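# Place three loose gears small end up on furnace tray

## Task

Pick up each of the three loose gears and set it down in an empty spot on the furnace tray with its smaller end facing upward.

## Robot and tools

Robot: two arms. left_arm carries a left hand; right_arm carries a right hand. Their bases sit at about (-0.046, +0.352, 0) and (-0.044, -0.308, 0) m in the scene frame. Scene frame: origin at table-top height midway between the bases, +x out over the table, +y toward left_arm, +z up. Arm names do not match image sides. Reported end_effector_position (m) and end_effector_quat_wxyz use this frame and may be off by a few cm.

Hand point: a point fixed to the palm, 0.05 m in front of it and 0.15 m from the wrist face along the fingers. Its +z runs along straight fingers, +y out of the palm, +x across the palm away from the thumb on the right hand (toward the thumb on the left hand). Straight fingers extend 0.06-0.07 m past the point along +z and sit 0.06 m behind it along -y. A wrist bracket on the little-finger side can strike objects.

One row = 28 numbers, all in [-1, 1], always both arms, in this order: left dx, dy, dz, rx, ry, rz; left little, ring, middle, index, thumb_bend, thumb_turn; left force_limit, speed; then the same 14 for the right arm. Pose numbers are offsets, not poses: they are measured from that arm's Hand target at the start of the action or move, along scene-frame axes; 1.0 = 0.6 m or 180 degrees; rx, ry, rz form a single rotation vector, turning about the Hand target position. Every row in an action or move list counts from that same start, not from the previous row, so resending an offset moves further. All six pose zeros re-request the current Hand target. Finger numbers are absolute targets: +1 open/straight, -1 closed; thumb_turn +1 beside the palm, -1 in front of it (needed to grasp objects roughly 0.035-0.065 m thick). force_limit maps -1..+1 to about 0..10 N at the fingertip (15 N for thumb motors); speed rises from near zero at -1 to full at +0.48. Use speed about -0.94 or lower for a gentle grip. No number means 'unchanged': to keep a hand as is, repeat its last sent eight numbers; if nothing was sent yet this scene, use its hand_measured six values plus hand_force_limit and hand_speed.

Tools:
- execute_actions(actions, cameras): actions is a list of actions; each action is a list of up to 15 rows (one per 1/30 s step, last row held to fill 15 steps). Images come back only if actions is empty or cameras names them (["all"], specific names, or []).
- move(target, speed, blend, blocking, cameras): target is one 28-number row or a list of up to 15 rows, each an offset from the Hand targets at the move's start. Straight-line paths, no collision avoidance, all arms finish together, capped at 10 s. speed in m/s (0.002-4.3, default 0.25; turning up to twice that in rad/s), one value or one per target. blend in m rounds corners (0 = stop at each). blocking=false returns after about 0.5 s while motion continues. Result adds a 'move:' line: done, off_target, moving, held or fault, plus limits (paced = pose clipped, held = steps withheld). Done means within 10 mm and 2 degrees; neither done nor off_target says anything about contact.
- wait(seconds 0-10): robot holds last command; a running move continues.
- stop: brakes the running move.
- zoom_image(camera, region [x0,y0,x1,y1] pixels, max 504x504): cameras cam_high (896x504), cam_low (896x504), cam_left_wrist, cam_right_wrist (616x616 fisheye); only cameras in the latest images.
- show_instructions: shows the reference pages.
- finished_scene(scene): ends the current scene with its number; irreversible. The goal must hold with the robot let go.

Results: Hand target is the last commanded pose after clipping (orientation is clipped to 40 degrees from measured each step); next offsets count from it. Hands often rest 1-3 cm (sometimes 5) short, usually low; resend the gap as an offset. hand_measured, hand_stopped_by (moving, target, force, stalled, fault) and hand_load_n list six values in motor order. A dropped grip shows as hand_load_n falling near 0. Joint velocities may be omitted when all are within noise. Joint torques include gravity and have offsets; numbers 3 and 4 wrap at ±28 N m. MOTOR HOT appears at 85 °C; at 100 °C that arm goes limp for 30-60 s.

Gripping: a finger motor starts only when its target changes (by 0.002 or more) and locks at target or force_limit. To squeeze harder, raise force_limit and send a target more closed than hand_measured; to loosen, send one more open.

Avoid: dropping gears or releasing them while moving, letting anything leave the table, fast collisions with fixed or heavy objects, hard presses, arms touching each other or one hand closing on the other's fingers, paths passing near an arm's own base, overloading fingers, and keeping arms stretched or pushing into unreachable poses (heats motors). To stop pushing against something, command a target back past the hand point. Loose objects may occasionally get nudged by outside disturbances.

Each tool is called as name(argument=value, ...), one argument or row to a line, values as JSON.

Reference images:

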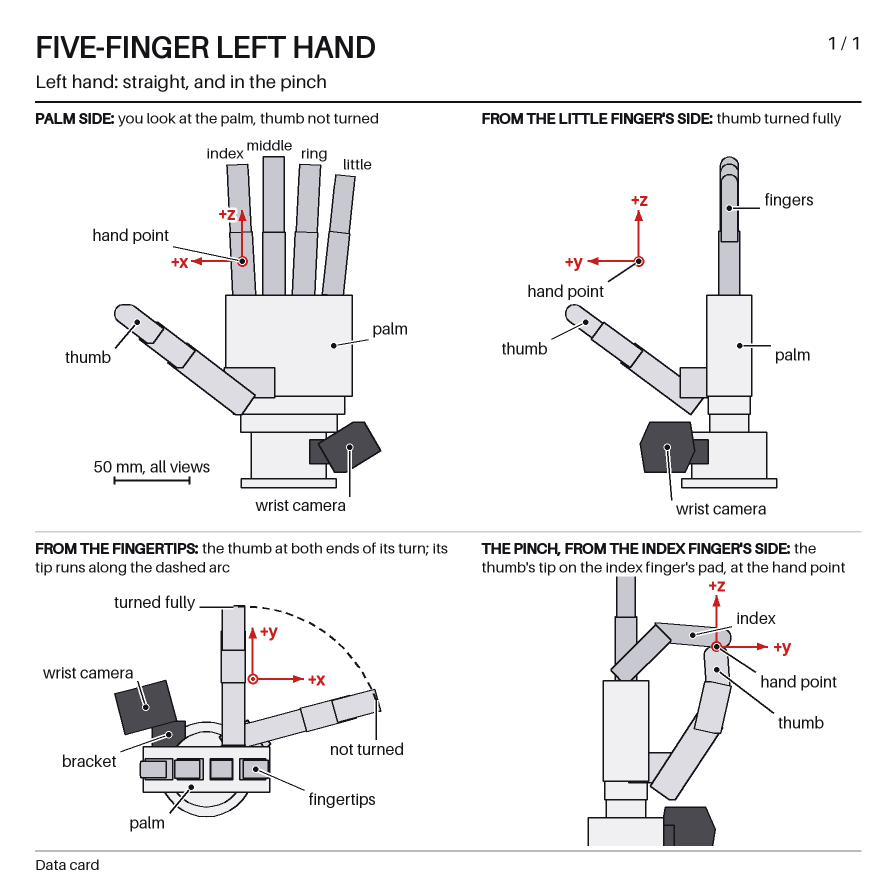

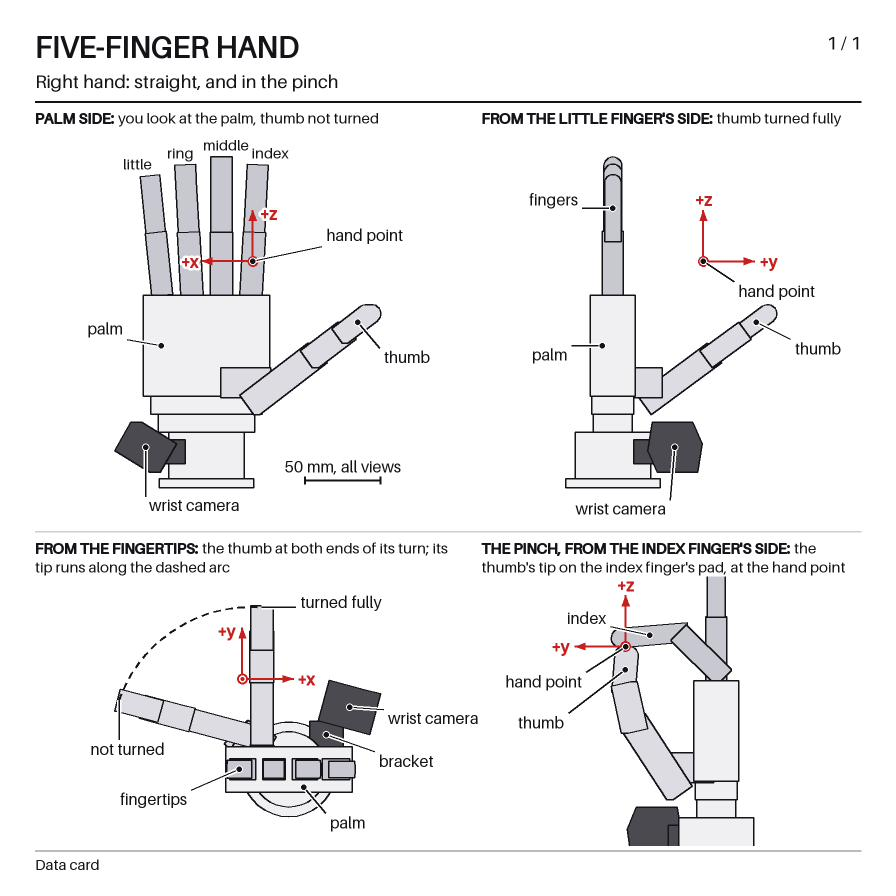

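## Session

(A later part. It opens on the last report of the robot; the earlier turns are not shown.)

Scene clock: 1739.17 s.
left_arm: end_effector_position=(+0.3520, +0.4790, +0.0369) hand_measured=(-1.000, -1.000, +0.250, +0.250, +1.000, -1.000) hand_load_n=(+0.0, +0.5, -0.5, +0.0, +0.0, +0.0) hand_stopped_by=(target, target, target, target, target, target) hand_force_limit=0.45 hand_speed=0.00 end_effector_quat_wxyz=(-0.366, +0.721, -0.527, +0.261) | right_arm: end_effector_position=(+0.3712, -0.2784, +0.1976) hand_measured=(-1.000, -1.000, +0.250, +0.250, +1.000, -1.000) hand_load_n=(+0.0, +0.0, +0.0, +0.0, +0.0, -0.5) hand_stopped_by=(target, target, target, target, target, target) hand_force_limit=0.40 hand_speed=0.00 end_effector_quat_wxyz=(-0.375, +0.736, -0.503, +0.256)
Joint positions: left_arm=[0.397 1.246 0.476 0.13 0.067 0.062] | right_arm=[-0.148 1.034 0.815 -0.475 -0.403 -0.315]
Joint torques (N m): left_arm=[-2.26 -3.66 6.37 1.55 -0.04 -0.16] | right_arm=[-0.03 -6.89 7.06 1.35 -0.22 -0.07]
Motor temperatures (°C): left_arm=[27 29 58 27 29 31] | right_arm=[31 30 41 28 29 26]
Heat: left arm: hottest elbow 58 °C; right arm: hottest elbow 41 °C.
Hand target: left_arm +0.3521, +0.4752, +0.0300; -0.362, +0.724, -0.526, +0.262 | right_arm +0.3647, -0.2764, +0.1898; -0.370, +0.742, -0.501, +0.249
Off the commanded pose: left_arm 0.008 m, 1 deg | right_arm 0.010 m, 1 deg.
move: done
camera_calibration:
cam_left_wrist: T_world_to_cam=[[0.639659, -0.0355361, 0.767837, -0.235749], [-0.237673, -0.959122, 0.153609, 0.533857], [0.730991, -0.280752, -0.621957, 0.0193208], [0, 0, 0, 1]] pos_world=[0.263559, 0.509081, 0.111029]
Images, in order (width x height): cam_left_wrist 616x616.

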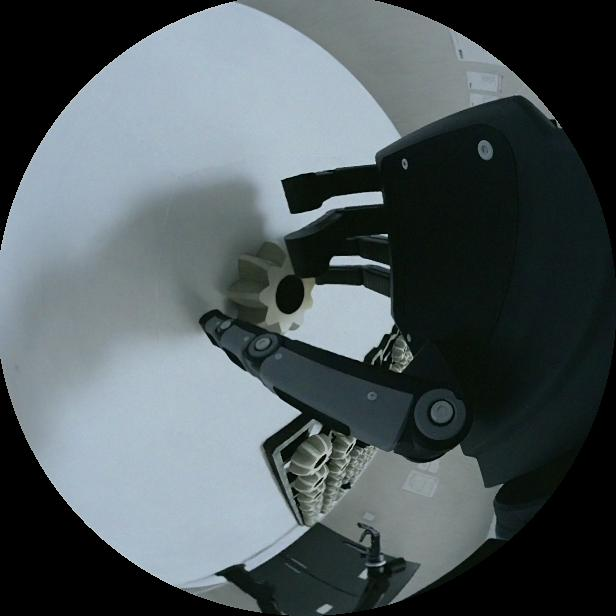

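move(
  target=[
    [0.0,0.0,-0.002,0,0,0,-1,-1,-0.35,-0.35,0.3,-1,0.45,-0.9, 0,0,0,0,0,0,-1,-1,0.25,0.25,1,-1,0.4,0],
  ],
  speed=0.06,
  cameras=["cam_left_wrist"],
)

zoom_image(
  camera="cam_left_wrist",
  region=[190, 200, 340, 350],
)

Scene clock: 1743.40 s.
left_arm: end_effector_position=(+0.3529, +0.4793, +0.0350) hand_measured=(-1.000, -1.000, -0.016, +0.020, +0.876, -1.000) hand_load_n=(+0.0, +0.0, +8.5, +4.5, +13.0, +1.5) hand_stopped_by=(target, target, force, force, force, target) hand_force_limit=0.45 hand_speed=-0.90 end_effector_quat_wxyz=(-0.367, +0.721, -0.527, +0.261) | right_arm: end_effector_position=(+0.3712, -0.2784, +0.1976) hand_measured=(-1.000, -1.000, +0.250, +0.250, +1.000, -1.000) hand_load_n=(+0.0, +0.0, +0.0, +0.0, +0.0, +0.0) hand_stopped_by=(target, target, target, target, target, target) hand_force_limit=0.40 hand_speed=0.00 end_effector_quat_wxyz=(-0.375, +0.736, -0.503, +0.256)
Joint positions: left_arm=[0.396 1.254 0.476 0.138 0.066 0.061] | right_arm=[-0.148 1.034 0.815 -0.475 -0.403 -0.315]
Joint torques (N m): left_arm=[-2.26 -4.07 6.22 1.47 0 -0.16] | right_arm=[-0.03 -6.95 7.08 1.35 -0.22 -0.07]
Motor temperatures (°C): left_arm=[27 29 58 27 29 31] | right_arm=[31 30 41 28 29 26]
Heat: left arm: hottest elbow 58 °C; right arm: hottest elbow 41 °C.
Hand target: left_arm +0.3521, +0.4751, +0.0287; -0.361, +0.724, -0.526, +0.262 | right_arm +0.3647, -0.2764, +0.1898; -0.370, +0.742, -0.501, +0.249
Off the commanded pose: left_arm 0.008 m, 1 deg | right_arm 0.010 m, 1 deg.
move: done
camera_calibration:
cam_left_wrist: T_world_to_cam=[[0.639848, -0.0355759, 0.767678, -0.234936], [-0.237269, -0.959271, 0.153305, 0.534579], [0.730957, -0.280238, -0.622229, 0.0172413], [0, 0, 0, 1]] pos_world=[0.26456, 0.50928, 0.109129]
Images, in order (width x height): cam_left_wrist 616x616.

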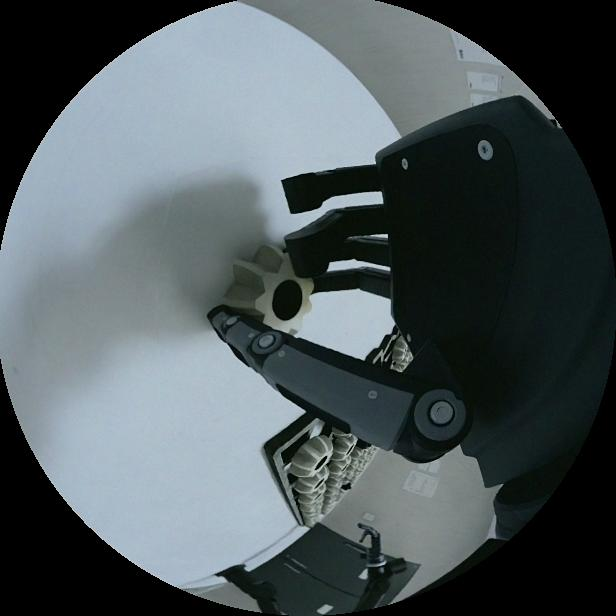

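Scaled by 3.360 from the camera's 616x616 image, which has a finer 880x880 frame.

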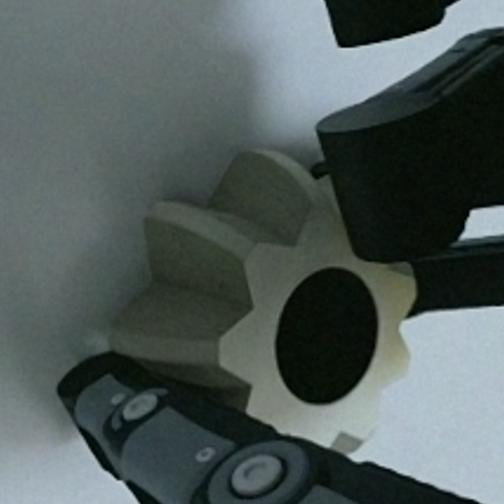

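move(
  target=[
    [0.022,0.01,0.067,0,0,0,-1,-1,-0.35,-0.35,0.3,-1,0.45,-0.9, 0,0,0,0,0,0,-1,-1,0.25,0.25,1,-1,0.4,0],
    [0.035,0.012,0.18,0,0,0,-1,-1,-0.35,-0.35,0.3,-1,0.45,-0.9, 0,0,0,0,0,0,-1,-1,0.25,0.25,1,-1,0.4,0],
  ],
  speed=[0.05,0.1],
  blend=[0.01,0],
  cameras=["cam_left_wrist"],
)

Scene clock: 1748.57 s.
left_arm: end_effector_position=(+0.3418, +0.4734, +0.0898) hand_measured=(-1.000, -1.000, -0.016, +0.020, +0.876, -1.000) hand_load_n=(+0.0, +0.0, +8.5, +5.5, +13.0, +1.5) hand_stopped_by=(target, target, force, force, force, target) hand_force_limit=0.45 hand_speed=-0.90 end_effector_quat_wxyz=(-0.325, +0.740, -0.539, +0.236) | right_arm: end_effector_position=(+0.3712, -0.2784, +0.1976) hand_measured=(-1.000, -1.000, +0.250, +0.250, +1.000, -1.000) hand_load_n=(+0.0, +0.0, +0.0, -0.5, +0.0, +0.0) hand_stopped_by=(target, target, target, target, target, target) hand_force_limit=0.40 hand_speed=0.00 end_effector_quat_wxyz=(-0.375, +0.736, -0.503, +0.256)
Joint positions: left_arm=[0.392 1.117 0.613 -0.241 0.064 0.06] | right_arm=[-0.148 1.034 0.815 -0.475 -0.403 -0.315]
Joint torques (N m): left_arm=[-2.32 -6.12 13.59 0.95 0 -0.18] | right_arm=[0.03 -6.89 7.06 1.35 -0.22 -0.07]
Motor temperatures (°C): left_arm=[27 29 58 27 29 31] | right_arm=[31 30 41 28 29 26]
Heat: left arm: hottest elbow 58 °C; right arm: hottest elbow 41 °C.
Hand target: left_arm +0.3729, +0.4824, +0.1365; -0.361, +0.724, -0.526, +0.262 | right_arm +0.3647, -0.2764, +0.1898; -0.370, +0.742, -0.501, +0.249
Off the commanded pose: left_arm 0.057 m, 6 deg | right_arm 0.010 m, 1 deg.
move: off_target (left_arm)
camera_calibration:
cam_left_wrist: T_world_to_cam=[[0.712326, -0.00583009, 0.701825, -0.303029], [-0.219931, -0.951456, 0.215318, 0.502738], [0.6665, -0.30773, -0.679029, 0.0979608], [0, 0, 0, 1]] pos_world=[0.261132, 0.506712, 0.170943]
Images, in order (width x height): cam_left_wrist 616x616.

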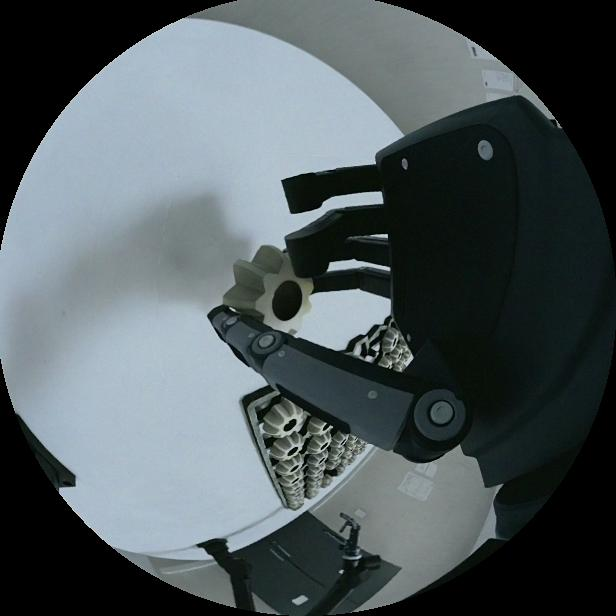

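move(
  target=[
    [0.06,-0.08,0.1,0,0,-0.08,-1,-1,-0.35,-0.35,0.3,-1,0.45,-0.9, 0,0,0,0,0,0,-1,-1,0.25,0.25,1,-1,0.4,0],
    [0.3535,-0.329,0.09,0,0,-0.322,-1,-1,-0.35,-0.35,0.3,-1,0.45,-0.9, 0,0,0,0,0,0,-1,-1,0.25,0.25,1,-1,0.4,0],
  ],
  speed=0.18,
  blend=[0.03,0],
  cameras=["all"],
)

Scene clock: 1757.67 s.
left_arm: end_effector_position=(+0.5563, +0.2857, +0.1477) hand_measured=(-1.000, -1.000, -0.016, +0.020, +0.876, -1.000) hand_load_n=(+0.0, +0.0, +8.5, +5.0, +13.0, +1.5) hand_stopped_by=(target, target, force, force, force, target) hand_force_limit=0.45 hand_speed=-0.90 end_effector_quat_wxyz=(+0.154, -0.402, +0.815, -0.387) | right_arm: end_effector_position=(+0.3712, -0.2784, +0.1976) hand_measured=(-1.000, -1.000, +0.250, +0.250, +1.000, -1.000) hand_load_n=(+0.0, +0.0, +0.0, +0.0, +0.0, +0.0) hand_stopped_by=(target, target, target, target, target, target) hand_force_limit=0.40 hand_speed=0.00 end_effector_quat_wxyz=(-0.375, +0.736, -0.503, +0.256)
Joint positions: left_arm=[0.053 1.699 1.374 -0.564 0.571 0.509] | right_arm=[-0.148 1.034 0.815 -0.475 -0.403 -0.315]
Joint torques (N m): left_arm=[-1.9 -13.51 14.52 0.59 0.69 -0.01] | right_arm=[-0.03 -6.89 7.08 1.36 -0.22 -0.07]
Motor temperatures (°C): left_arm=[27 29 62 27 29 31] | right_arm=[31 30 41 28 29 26]
Heat: left arm: hottest elbow 62 °C; right arm: hottest elbow 41 °C.
Hand target: left_arm +0.5851, +0.2849, +0.1908; +0.190, -0.379, +0.811, -0.404 | right_arm +0.3647, -0.2764, +0.1898; -0.370, +0.742, -0.501, +0.249
Off the commanded pose: left_arm 0.052 m, 5 deg | right_arm 0.010 m, 1 deg.
move: off_target (left_arm)
camera_calibration:
cam_left_wrist: T_world_to_cam=[[0.393637, -0.552256, 0.73489, -0.169083], [-0.914231, -0.318743, 0.25017, 0.55913], [0.0960834, -0.770335, -0.630359, 0.378912], [0, 0, 0, 1]] pos_world=[0.541323, 0.376731, 0.223231]
cam_right_wrist: T_world_to_cam=[[-0.443288, -0.47411, -0.760733, 0.180113], [-0.800035, 0.592024, 0.0972238, 0.44758], [0.404277, 0.651711, -0.641742, 0.274179], [0, 0, 0, 1]] pos_world=[0.327077, -0.35827, 0.269454]

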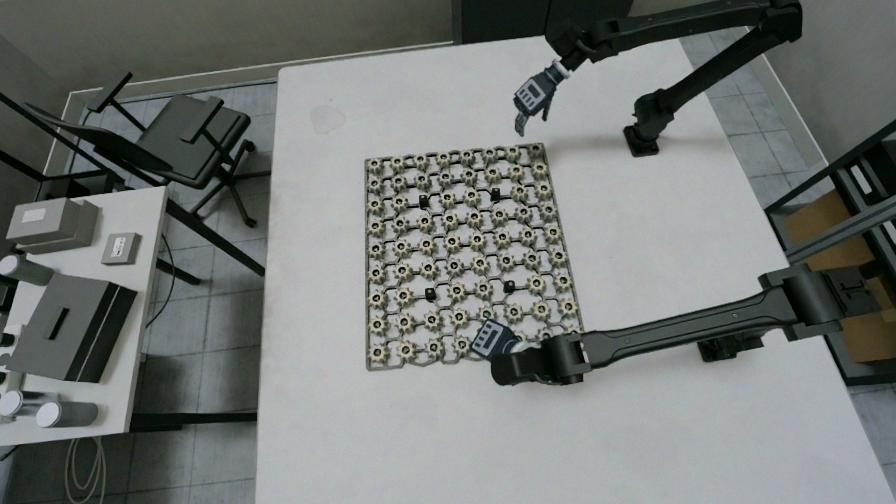

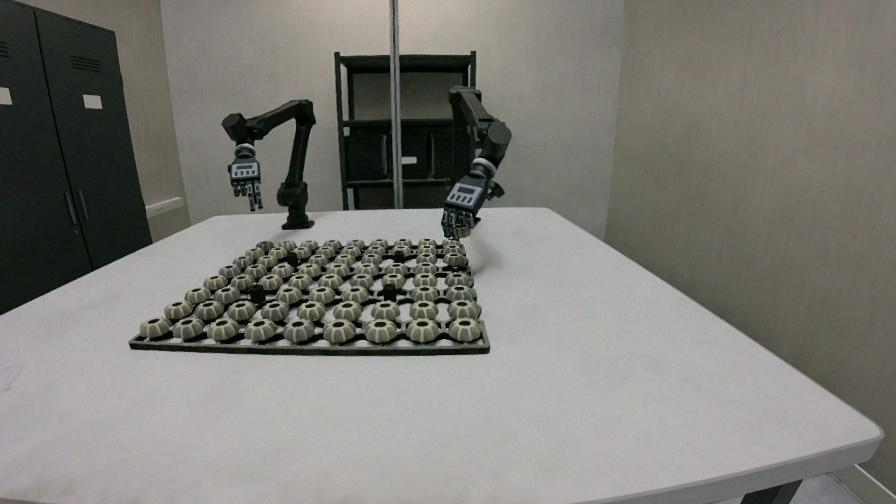

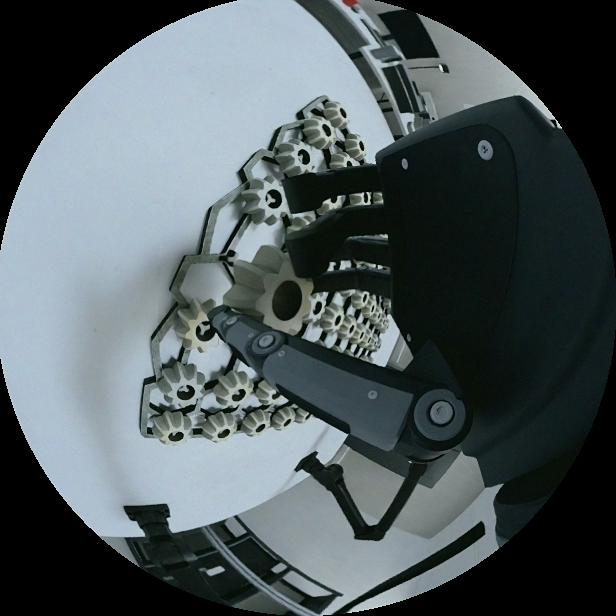

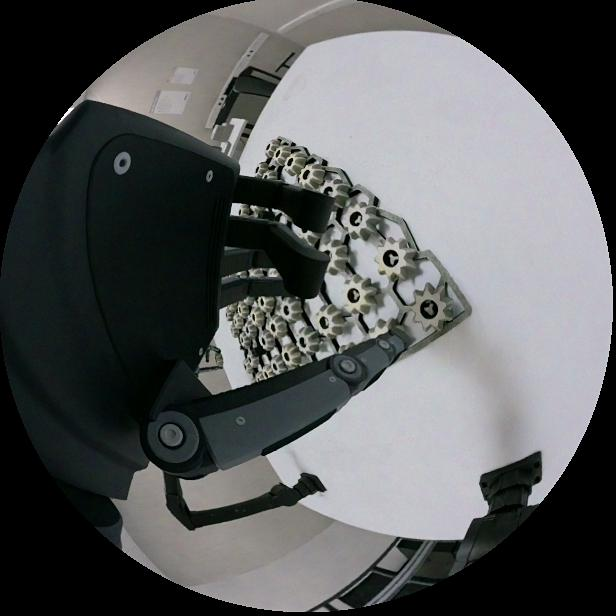

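zoom_image(
  camera="cam_left_wrist",
  region=[140, 140, 340, 340],
)

zoom_image(
  camera="cam_high",
  region=[430, 280, 590, 400],
)

Scaled by 2.520 from the camera's 616x616 image, which has a finer 880x880 frame.

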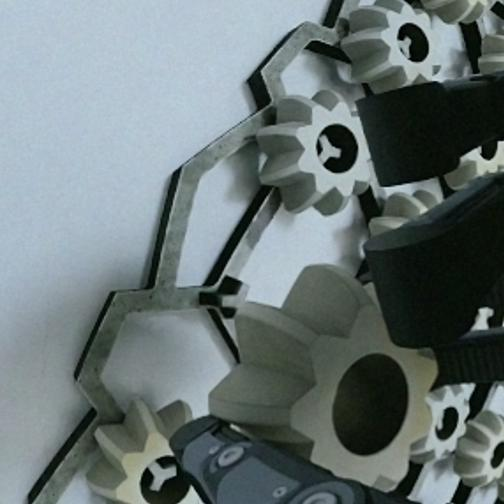

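Scaled by 3.150.

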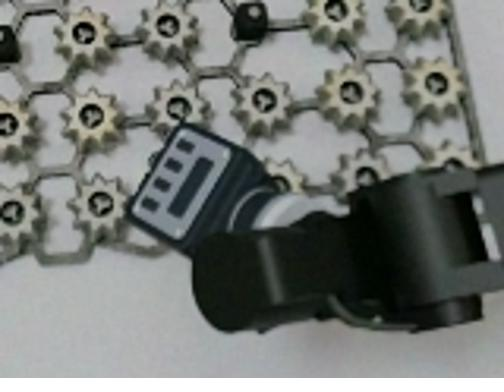

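move(
  target=[-0.002,-0.0107,-0.14,0,0,0,-1,-1,-0.35,-0.35,0.3,-1,0.45,-0.9, 0,0,0,0,0,0,-1,-1,0.25,0.25,1,-1,0.4,0],
  speed=0.08,
  cameras=["cam_left_wrist","cam_low"],
)

zoom_image(
  camera="cam_left_wrist",
  region=[140, 140, 340, 340],
)

zoom_image(
  camera="cam_low",
  region=[410, 200, 500, 290],
)

Scene clock: 1774.63 s.
left_arm: end_effector_position=(+0.5744, +0.2829, +0.0921) hand_measured=(-1.000, -1.000, -0.016, +0.020, +0.876, -1.000) hand_load_n=(+0.0, +0.0, +8.5, +5.0, +13.0, +1.5) hand_stopped_by=(target, target, force, force, force, target) hand_force_limit=0.45 hand_speed=-0.90 end_effector_quat_wxyz=(+0.173, -0.390, +0.814, -0.395) | right_arm: end_effector_position=(+0.3712, -0.2784, +0.1976) hand_measured=(-1.000, -1.000, +0.250, +0.250, +1.000, -1.000) hand_load_n=(+0.0, +0.0, +0.0, +0.0, +0.0, +0.0) hand_stopped_by=(target, target, target, target, target, target) hand_force_limit=0.40 hand_speed=0.00 end_effector_quat_wxyz=(-0.375, +0.736, -0.503, +0.256)
Joint positions: left_arm=[0.046 1.778 1.312 -0.376 0.568 0.509] | right_arm=[-0.148 1.034 0.815 -0.475 -0.403 -0.315]
Joint torques (N m): left_arm=[-2.26 -14.15 8.87 1.52 0.48 -0.09] | right_arm=[-0.03 -6.95 7.06 1.35 -0.22 -0.07]
Motor temperatures (°C): left_arm=[27 32 71 27 29 30] | right_arm=[31 30 41 28 29 26]
Heat: left arm: hottest elbow 71 °C; right arm: hottest elbow 41 °C.
Hand target: left_arm +0.5839, +0.2784, +0.1068; +0.190, -0.379, +0.811, -0.404 | right_arm +0.3647, -0.2764, +0.1898; -0.370, +0.742, -0.501, +0.249
Off the commanded pose: left_arm 0.018 m, 3 deg | right_arm 0.010 m, 1 deg.
move: off_target (left_arm)
camera_calibration:
cam_left_wrist: T_world_to_cam=[[0.355744, -0.558417, 0.749411, -0.114662], [-0.926706, -0.314661, 0.205438, 0.59882], [0.12109, -0.767567, -0.629427, 0.324711], [0, 0, 0, 1]] pos_world=[0.556401, 0.373634, 0.16729]
Images, in order (width x height): cam_low 896x504, cam_left_wrist 616x616.

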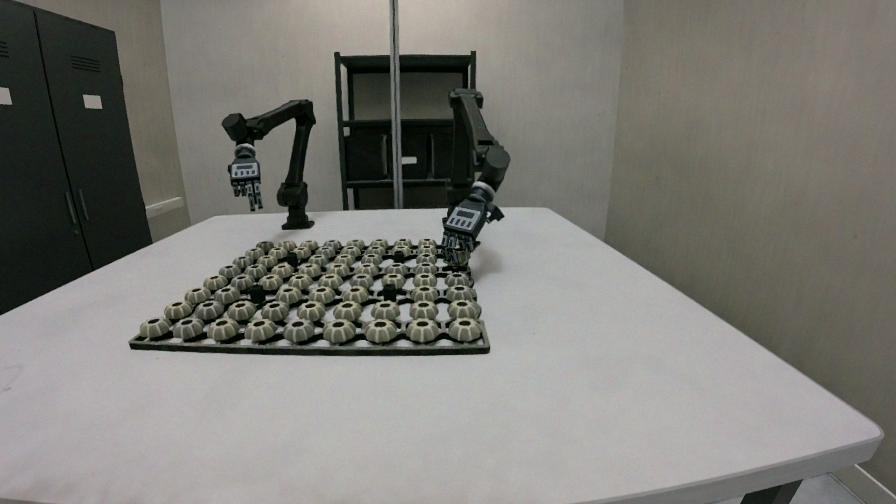

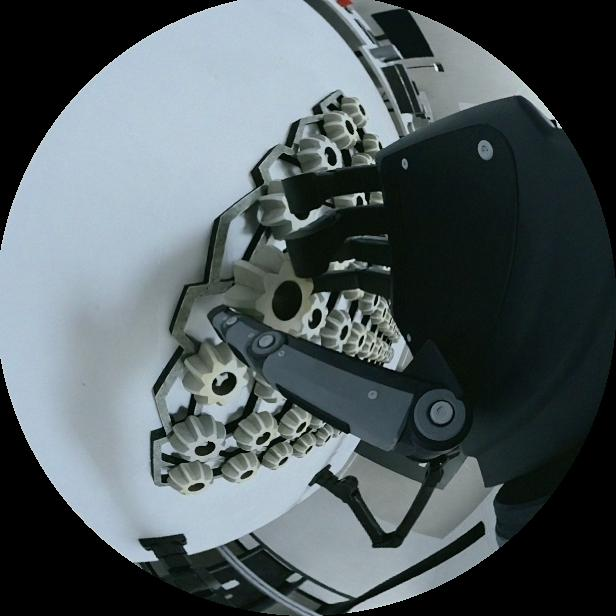

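Scaled by 2.520 from the camera's 616x616 image, which has a finer 880x880 frame.

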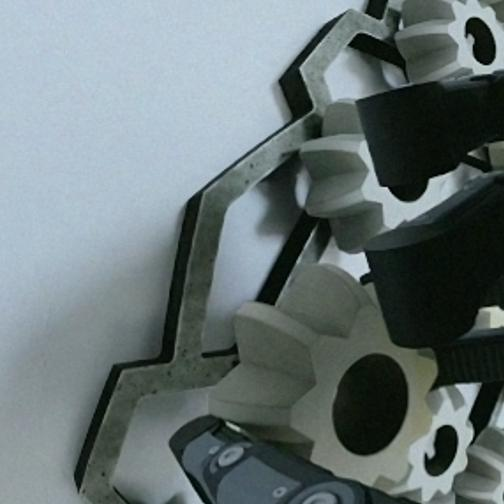

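Scaled by 5.600.

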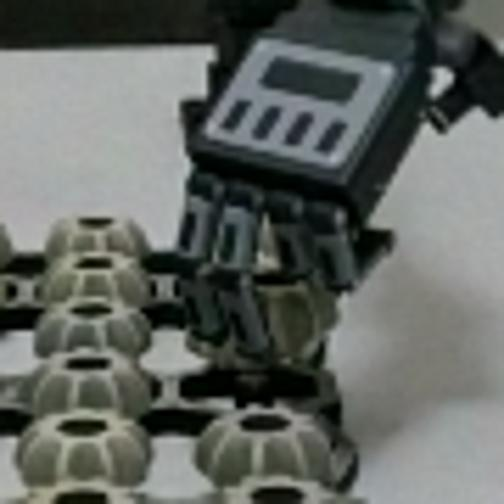

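zoom_image(
  camera="cam_left_wrist",
  region=[170, 320, 270, 420],
)

zoom_image(
  camera="cam_left_wrist",
  region=[260, 110, 360, 210],
)

Scaled by 5.040 from the camera's 616x616 image, which has a finer 880x880 frame.

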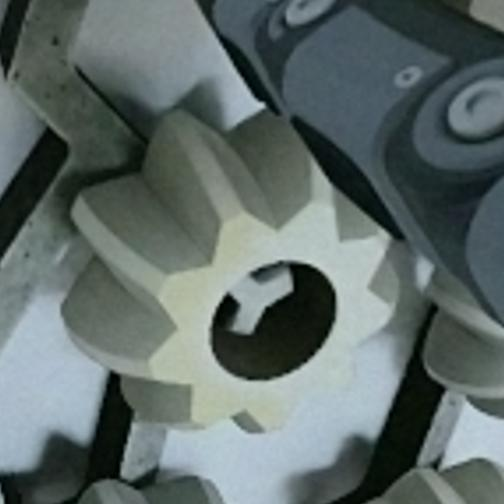

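Scaled by 5.040 from the camera's 616x616 image, which has a finer 880x880 frame.

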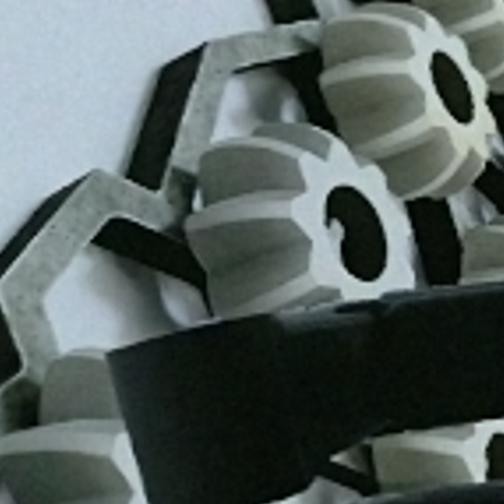

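move(
  target=[0.004,-0.0115,-0.033,0,0,0,-1,-1,-0.35,-0.35,0.3,-1,0.45,-0.9, 0,0,0,0,0,0,-1,-1,0.25,0.25,1,-1,0.4,0],
  speed=0.06,
  cameras=["cam_left_wrist","cam_low","cam_high"],
)

zoom_image(
  camera="cam_left_wrist",
  region=[150, 200, 350, 400],
)

zoom_image(
  camera="cam_low",
  region=[410, 220, 490, 300],
)

Scene clock: 1800.87 s.
left_arm: end_effector_position=(+0.5771, +0.2766, +0.0734) hand_measured=(-1.000, -1.000, -0.016, +0.020, +0.876, -1.000) hand_load_n=(+0.0, +0.0, +8.5, +5.0, +13.0, +2.0) hand_stopped_by=(target, target, force, force, force, target) hand_force_limit=0.45 hand_speed=-0.90 end_effector_quat_wxyz=(+0.176, -0.385, +0.816, -0.394) | right_arm: end_effector_position=(+0.3712, -0.2784, +0.1976) hand_measured=(-1.000, -1.000, +0.250, +0.250, +1.000, -1.000) hand_load_n=(+0.0, +0.0, -0.5, +0.0, +0.0, +0.0) hand_stopped_by=(target, target, target, target, target, target) hand_force_limit=0.40 hand_speed=0.00 end_effector_quat_wxyz=(-0.375, +0.736, -0.503, +0.256)
Joint positions: left_arm=[0.033 1.804 1.294 -0.324 0.56 0.509] | right_arm=[-0.148 1.034 0.815 -0.475 -0.403 -0.315]
Joint torques (N m): left_arm=[-2.32 -14.21 8.65 1.52 0.46 -0.18] | right_arm=[-0.03 -6.95 7.06 1.36 -0.22 -0.07]
Motor temperatures (°C): left_arm=[27 35 67 27 29 30] | right_arm=[31 30 41 28 29 26]
Heat: left arm: hottest elbow 67 °C; right arm: hottest elbow 41 °C.
Hand target: left_arm +0.5863, +0.2715, +0.0870; +0.189, -0.379, +0.811, -0.404 | right_arm +0.3647, -0.2764, +0.1898; -0.370, +0.742, -0.501, +0.249
Off the commanded pose: left_arm 0.017 m, 2 deg | right_arm 0.010 m, 1 deg.
move: off_target (left_arm)
camera_calibration:
cam_left_wrist: T_world_to_cam=[[0.346219, -0.565692, 0.748416, -0.0976203], [-0.930434, -0.309174, 0.196731, 0.604425], [0.120102, -0.764463, -0.633381, 0.307781], [0, 0, 0, 1]] pos_world=[0.55921, 0.366937, 0.149094]
Images, in order (width x height): cam_high 896x504, cam_low 896x504, cam_left_wrist 616x616.

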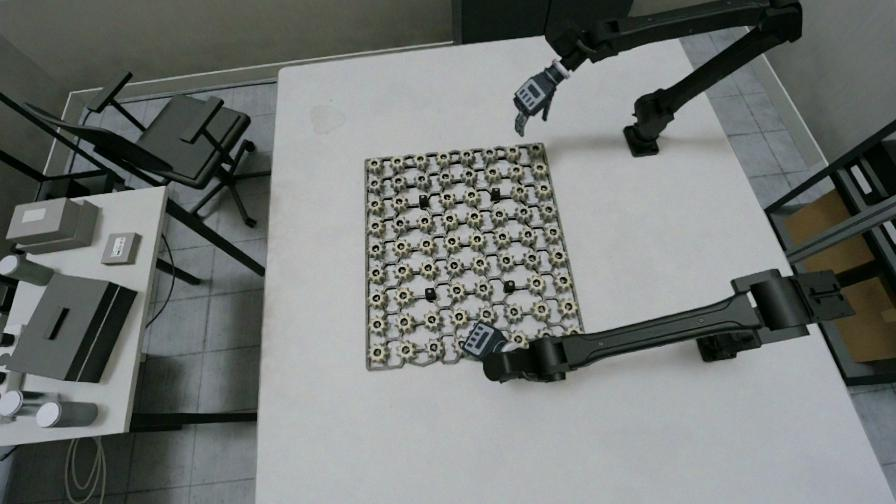

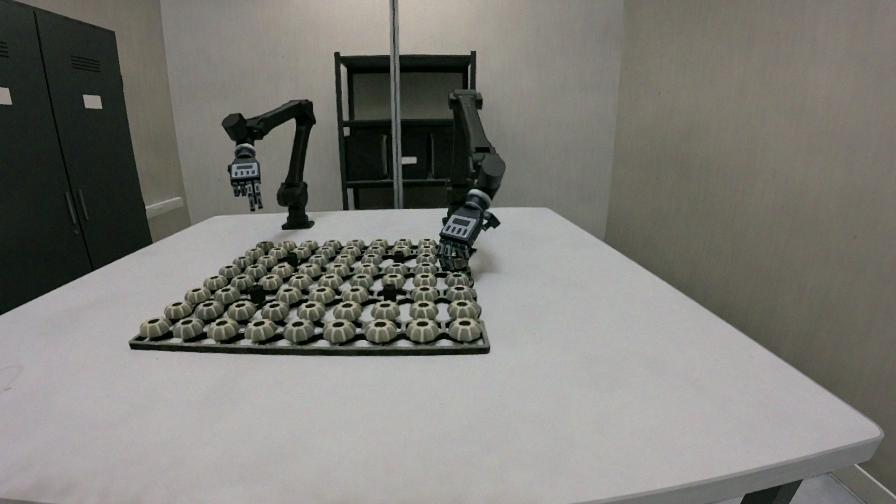

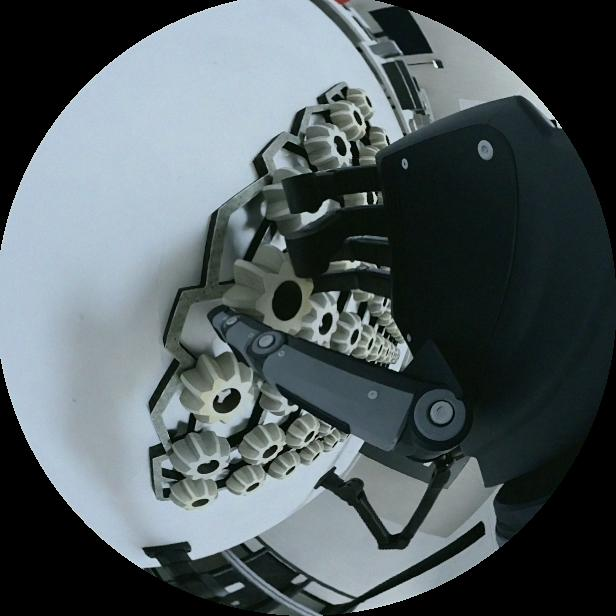

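Scaled by 2.520 from the camera's 616x616 image, which has a finer 880x880 frame.

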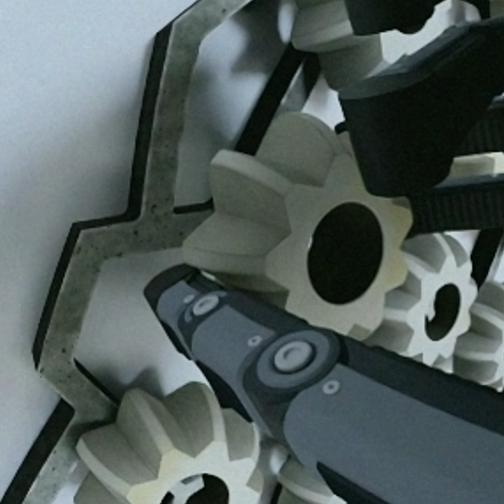

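Scaled by 6.300.

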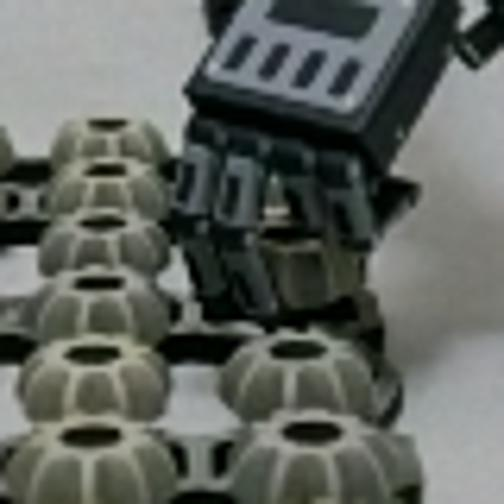

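move(
  target=[0.001,-0.0062,-0.015,0,0,0,-1,-1,-0.35,-0.35,0.3,-1,0.45,-0.9, 0,0,0,0,0,0,-1,-1,0.25,0.25,1,-1,0.4,0],
  speed=0.06,
  cameras=["cam_left_wrist","cam_low"],
)

zoom_image(
  camera="cam_left_wrist",
  region=[220, 240, 360, 380],
)

zoom_image(
  camera="cam_low",
  region=[410, 220, 490, 300],
)

Scene clock: 1813.03 s.
left_arm: end_effector_position=(+0.5786, +0.2731, +0.0674) hand_measured=(-1.000, -1.000, -0.016, +0.020, +0.876, -1.000) hand_load_n=(+0.0, +0.0, +8.0, +5.0, +13.0, +1.5) hand_stopped_by=(target, target, force, force, force, target) hand_force_limit=0.45 hand_speed=-0.90 end_effector_quat_wxyz=(+0.179, -0.382, +0.817, -0.394) | right_arm: end_effector_position=(+0.3712, -0.2784, +0.1976) hand_measured=(-1.000, -1.000, +0.250, +0.250, +1.000, -1.000) hand_load_n=(+0.0, +0.0, +0.0, +0.0, +0.0, +0.0) hand_stopped_by=(target, target, target, target, target, target) hand_force_limit=0.40 hand_speed=0.00 end_effector_quat_wxyz=(-0.375, +0.736, -0.503, +0.256)
Joint positions: left_arm=[0.027 1.813 1.287 -0.3 0.556 0.509] | right_arm=[-0.148 1.034 0.815 -0.475 -0.403 -0.315]
Joint torques (N m): left_arm=[-2.37 -13.86 8.44 1.57 0.45 -0.23] | right_arm=[-0.03 -6.89 7.06 1.35 -0.22 -0.07]
Motor temperatures (°C): left_arm=[27 34 65 27 29 30] | right_arm=[31 30 41 28 29 26]
Heat: left arm: hottest elbow 65 °C; right arm: hottest elbow 41 °C.
Hand target: left_arm +0.5868, +0.2677, +0.0781; +0.189, -0.379, +0.811, -0.404 | right_arm +0.3647, -0.2764, +0.1898; -0.370, +0.742, -0.501, +0.249
Off the commanded pose: left_arm 0.014 m, 2 deg | right_arm 0.010 m, 1 deg.
move: off_target (left_arm)
camera_calibration:
cam_left_wrist: T_world_to_cam=[[0.338122, -0.56977, 0.749023, -0.0898549], [-0.933122, -0.306401, 0.188153, 0.607268], [0.122297, -0.762549, -0.635266, 0.29948], [0, 0, 0, 1]] pos_world=[0.560412, 0.363239, 0.143293]
Images, in order (width x height): cam_low 896x504, cam_left_wrist 616x616.

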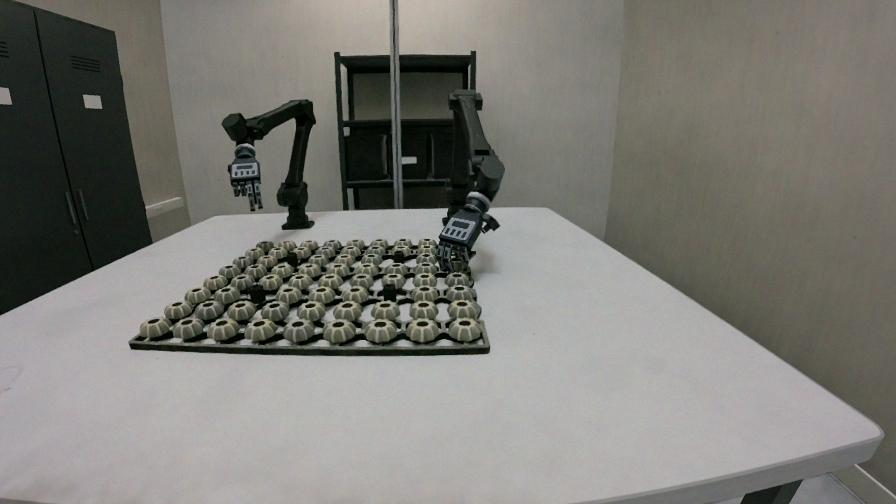

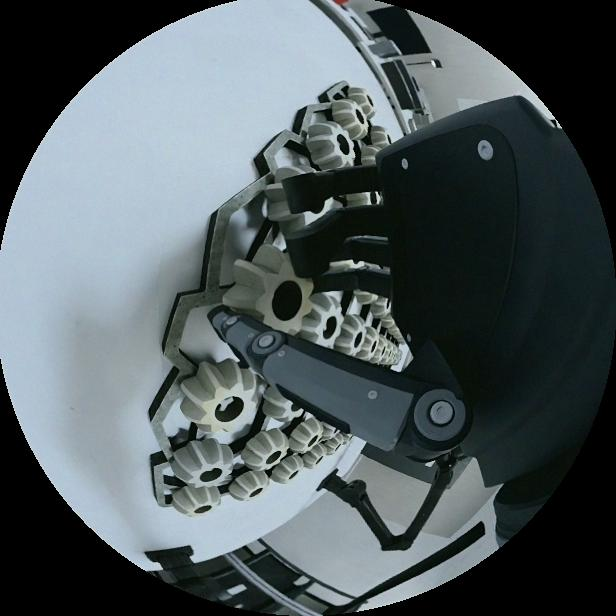

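Scaled by 3.600 from the camera's 616x616 image, which has a finer 880x880 frame.

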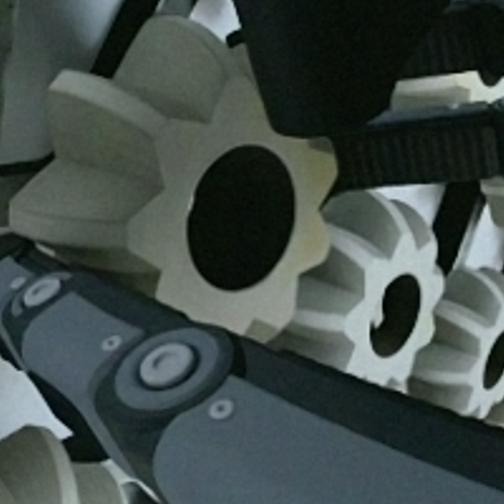

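Scaled by 6.300.

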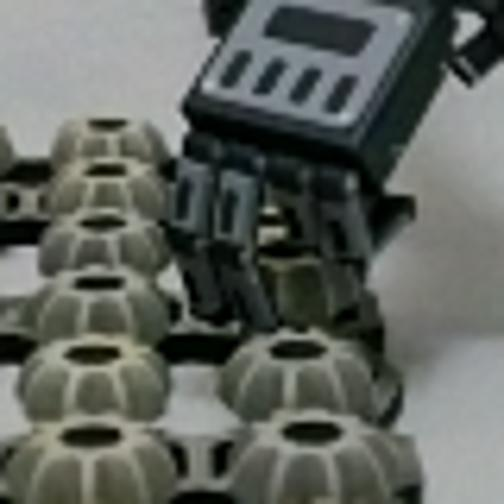

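move(
  target=[0.0,-0.001,-0.012,0,0,0,-1,-1,-0.35,-0.35,0.3,-1,0.45,-0.9, 0,0,0,0,0,0,-1,-1,0.25,0.25,1,-1,0.4,0],
  speed=0.06,
  cameras=["cam_left_wrist"],
)

zoom_image(
  camera="cam_left_wrist",
  region=[240, 250, 340, 350],
)

Scene clock: 1821.73 s.
left_arm: end_effector_position=(+0.5787, +0.2732, +0.0605) hand_measured=(-1.000, -1.000, -0.016, +0.020, +0.876, -1.000) hand_load_n=(+0.0, +0.5, +8.0, +5.0, +13.0, +1.5) hand_stopped_by=(target, target, force, force, force, target) hand_force_limit=0.45 hand_speed=-0.90 end_effector_quat_wxyz=(+0.179, -0.382, +0.816, -0.394) | right_arm: end_effector_position=(+0.3712, -0.2784, +0.1976) hand_measured=(-1.000, -1.000, +0.250, +0.250, +1.000, -1.000) hand_load_n=(+0.0, +0.0, +0.0, +0.0, +0.0, +0.0) hand_stopped_by=(target, target, target, target, target, target) hand_force_limit=0.40 hand_speed=0.00 end_effector_quat_wxyz=(-0.375, +0.736, -0.503, +0.256)
Joint positions: left_arm=[0.027 1.822 1.279 -0.283 0.555 0.509] | right_arm=[-0.148 1.034 0.815 -0.475 -0.403 -0.315]
Joint torques (N m): left_arm=[-2.37 -14.04 8.38 1.58 0.44 -0.23] | right_arm=[-0.03 -6.89 7.06 1.35 -0.22 -0.07]
Motor temperatures (°C): left_arm=[27 33 64 27 29 30] | right_arm=[31 30 41 28 29 26]
Heat: left arm: hottest elbow 64 °C; right arm: hottest elbow 41 °C.
Hand target: left_arm +0.5869, +0.2673, +0.0709; +0.189, -0.379, +0.811, -0.404 | right_arm +0.3647, -0.2764, +0.1898; -0.370, +0.742, -0.501, +0.249
Off the commanded pose: left_arm 0.015 m, 2 deg | right_arm 0.010 m, 1 deg.
move: off_target (left_arm)
camera_calibration:
cam_left_wrist: T_world_to_cam=[[0.338486, -0.5695, 0.749064, -0.0848623], [-0.932871, -0.307324, 0.187891, 0.608845], [0.123201, -0.762379, -0.635296, 0.294544], [0, 0, 0, 1]] pos_world=[0.56041, 0.363338, 0.136293]
Images, in order (width x height): cam_left_wrist 616x616.

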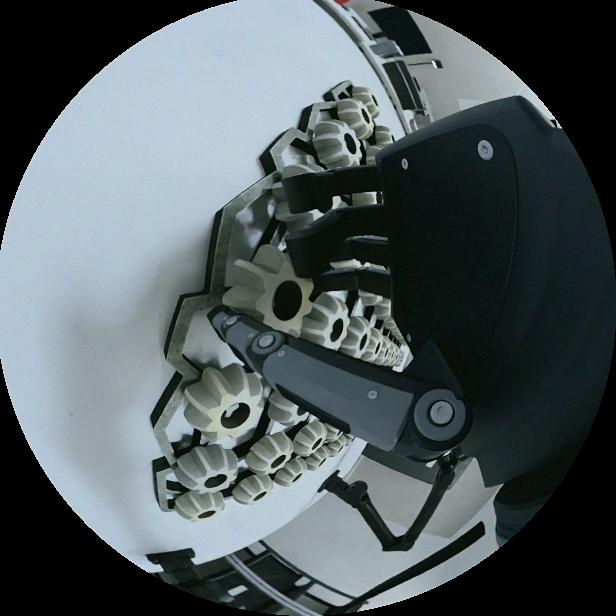

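Scaled by 5.040 from the camera's 616x616 image, which has a finer 880x880 frame.

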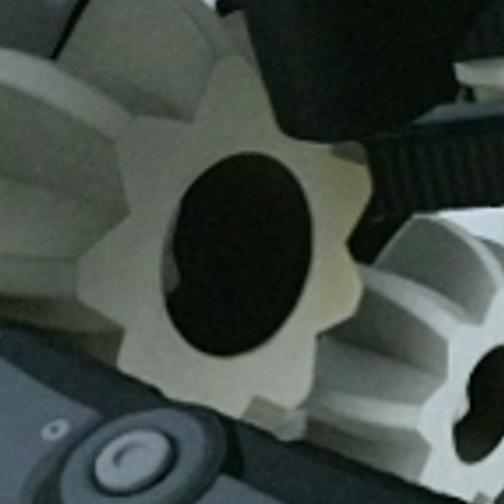

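move(
  target=[0.0,-0.001,-0.01,0,0,0,-1,-1,-0.35,-0.35,0.3,-1,0.45,-0.9, 0,0,0,0,0,0,-1,-1,0.25,0.25,1,-1,0.4,0],
  speed=0.05,
  cameras=["cam_left_wrist"],
)

zoom_image(
  camera="cam_left_wrist",
  region=[240, 250, 340, 350],
)

Scene clock: 1825.43 s.
left_arm: end_effector_position=(+0.5789, +0.2734, +0.0563) hand_measured=(-1.000, -1.000, -0.016, +0.020, +0.876, -1.000) hand_load_n=(+0.0, +0.0, +8.0, +5.0, +13.5, +1.5) hand_stopped_by=(target, target, force, force, force, target) hand_force_limit=0.45 hand_speed=-0.90 end_effector_quat_wxyz=(+0.181, -0.382, +0.816, -0.394) | right_arm: end_effector_position=(+0.3712, -0.2784, +0.1976) hand_measured=(-1.000, -1.000, +0.250, +0.250, +1.000, -1.000) hand_load_n=(+0.0, +0.0, +0.0, +0.0, +0.0, +0.5) hand_stopped_by=(target, target, target, target, target, target) hand_force_limit=0.40 hand_speed=0.00 end_effector_quat_wxyz=(-0.375, +0.736, -0.503, +0.256)
Joint positions: left_arm=[0.027 1.827 1.273 -0.269 0.553 0.508] | right_arm=[-0.148 1.034 0.815 -0.475 -0.403 -0.315]
Joint torques (N m): left_arm=[-2.32 -13.74 8.29 1.65 0.48 -0.25] | right_arm=[-0.03 -6.89 7.06 1.35 -0.22 -0.07]
Motor temperatures (°C): left_arm=[27 33 64 27 29 30] | right_arm=[31 30 41 28 29 26]
Heat: left arm: hottest elbow 64 °C; right arm: hottest elbow 41 °C.
Hand target: left_arm +0.5869, +0.2667, +0.0648; +0.190, -0.379, +0.811, -0.404 | right_arm +0.3647, -0.2764, +0.1898; -0.370, +0.742, -0.501, +0.249
Off the commanded pose: left_arm 0.014 m, 2 deg | right_arm 0.010 m, 1 deg.
move: off_target (left_arm)
camera_calibration:
cam_left_wrist: T_world_to_cam=[[0.337405, -0.569811, 0.749315, -0.0809575], [-0.932916, -0.308774, 0.185274, 0.610477], [0.125798, -0.761561, -0.635767, 0.290412], [0, 0, 0, 1]] pos_world=[0.560306, 0.363535, 0.132192]
Images, in order (width x height): cam_left_wrist 616x616.

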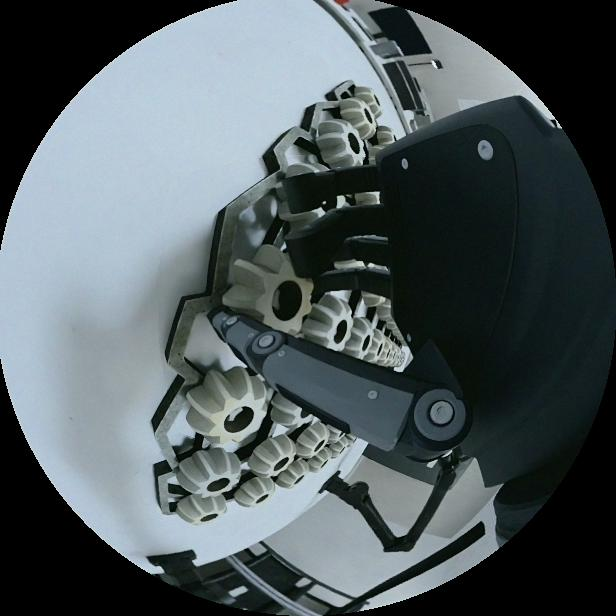

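Scaled by 5.040 from the camera's 616x616 image, which has a finer 880x880 frame.

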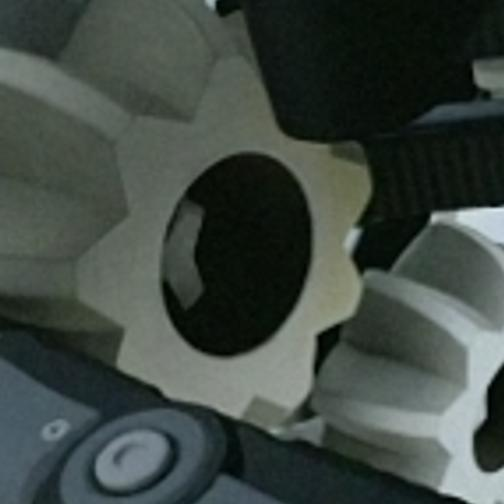

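move(
  target=[-0.003,-0.001,-0.01,0,0,0,-1,-1,-0.35,-0.35,0.3,-1,0.45,-0.9, 0,0,0,0,0,0,-1,-1,0.25,0.25,1,-1,0.4,0],
  speed=0.05,
  cameras=["cam_left_wrist"],
)

zoom_image(
  camera="cam_left_wrist",
  region=[240, 250, 340, 350],
)

Scene clock: 1835.10 s.
left_arm: end_effector_position=(+0.5782, +0.2730, +0.0532) hand_measured=(-1.000, -1.000, -0.016, +0.020, +0.876, -1.000) hand_load_n=(+0.0, +0.0, +7.5, +4.5, +13.5, +1.5) hand_stopped_by=(target, target, force, force, force, target) hand_force_limit=0.45 hand_speed=-0.90 end_effector_quat_wxyz=(+0.182, -0.382, +0.815, -0.395) | right_arm: end_effector_position=(+0.3712, -0.2784, +0.1976) hand_measured=(-1.000, -1.000, +0.250, +0.250, +1.000, -1.000) hand_load_n=(+0.0, +0.0, +0.0, +0.0, +0.0, +0.0) hand_stopped_by=(target, target, target, target, target, target) hand_force_limit=0.40 hand_speed=0.00 end_effector_quat_wxyz=(-0.375, +0.736, -0.503, +0.256)
Joint positions: left_arm=[0.026 1.829 1.264 -0.254 0.553 0.505] | right_arm=[-0.148 1.034 0.815 -0.475 -0.403 -0.315]
Joint torques (N m): left_arm=[-2.43 -13.68 8.01 1.73 0.45 -0.22] | right_arm=[-0.03 -6.95 7.08 1.35 -0.22 -0.07]
Motor temperatures (°C): left_arm=[27 33 64 27 29 30] | right_arm=[31 30 41 28 29 26]
Heat: left arm: hottest elbow 64 °C; right arm: hottest elbow 41 °C.
Hand target: left_arm +0.5850, +0.2659, +0.0588; +0.189, -0.379, +0.811, -0.404 | right_arm +0.3647, -0.2764, +0.1898; -0.370, +0.742, -0.501, +0.249
Off the commanded pose: left_arm 0.011 m, 2 deg | right_arm 0.010 m, 1 deg.
move: off_target (left_arm)
camera_calibration:
cam_left_wrist: T_world_to_cam=[[0.336499, -0.567838, 0.751218, -0.0788988], [-0.932849, -0.310026, 0.183512, 0.610654], [0.128692, -0.762525, -0.634031, 0.286703], [0, 0, 0, 1]] pos_world=[0.559301, 0.363135, 0.128986]
Images, in order (width x height): cam_left_wrist 616x616.

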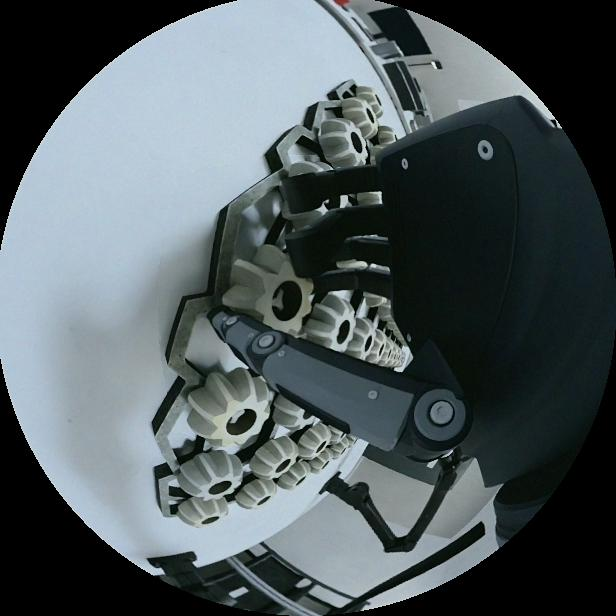

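Scaled by 5.040 from the camera's 616x616 image, which has a finer 880x880 frame.

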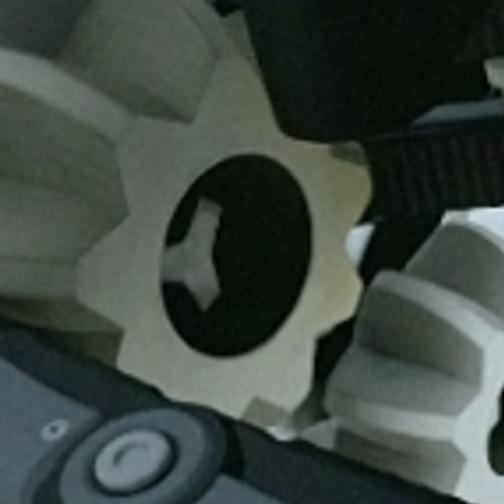

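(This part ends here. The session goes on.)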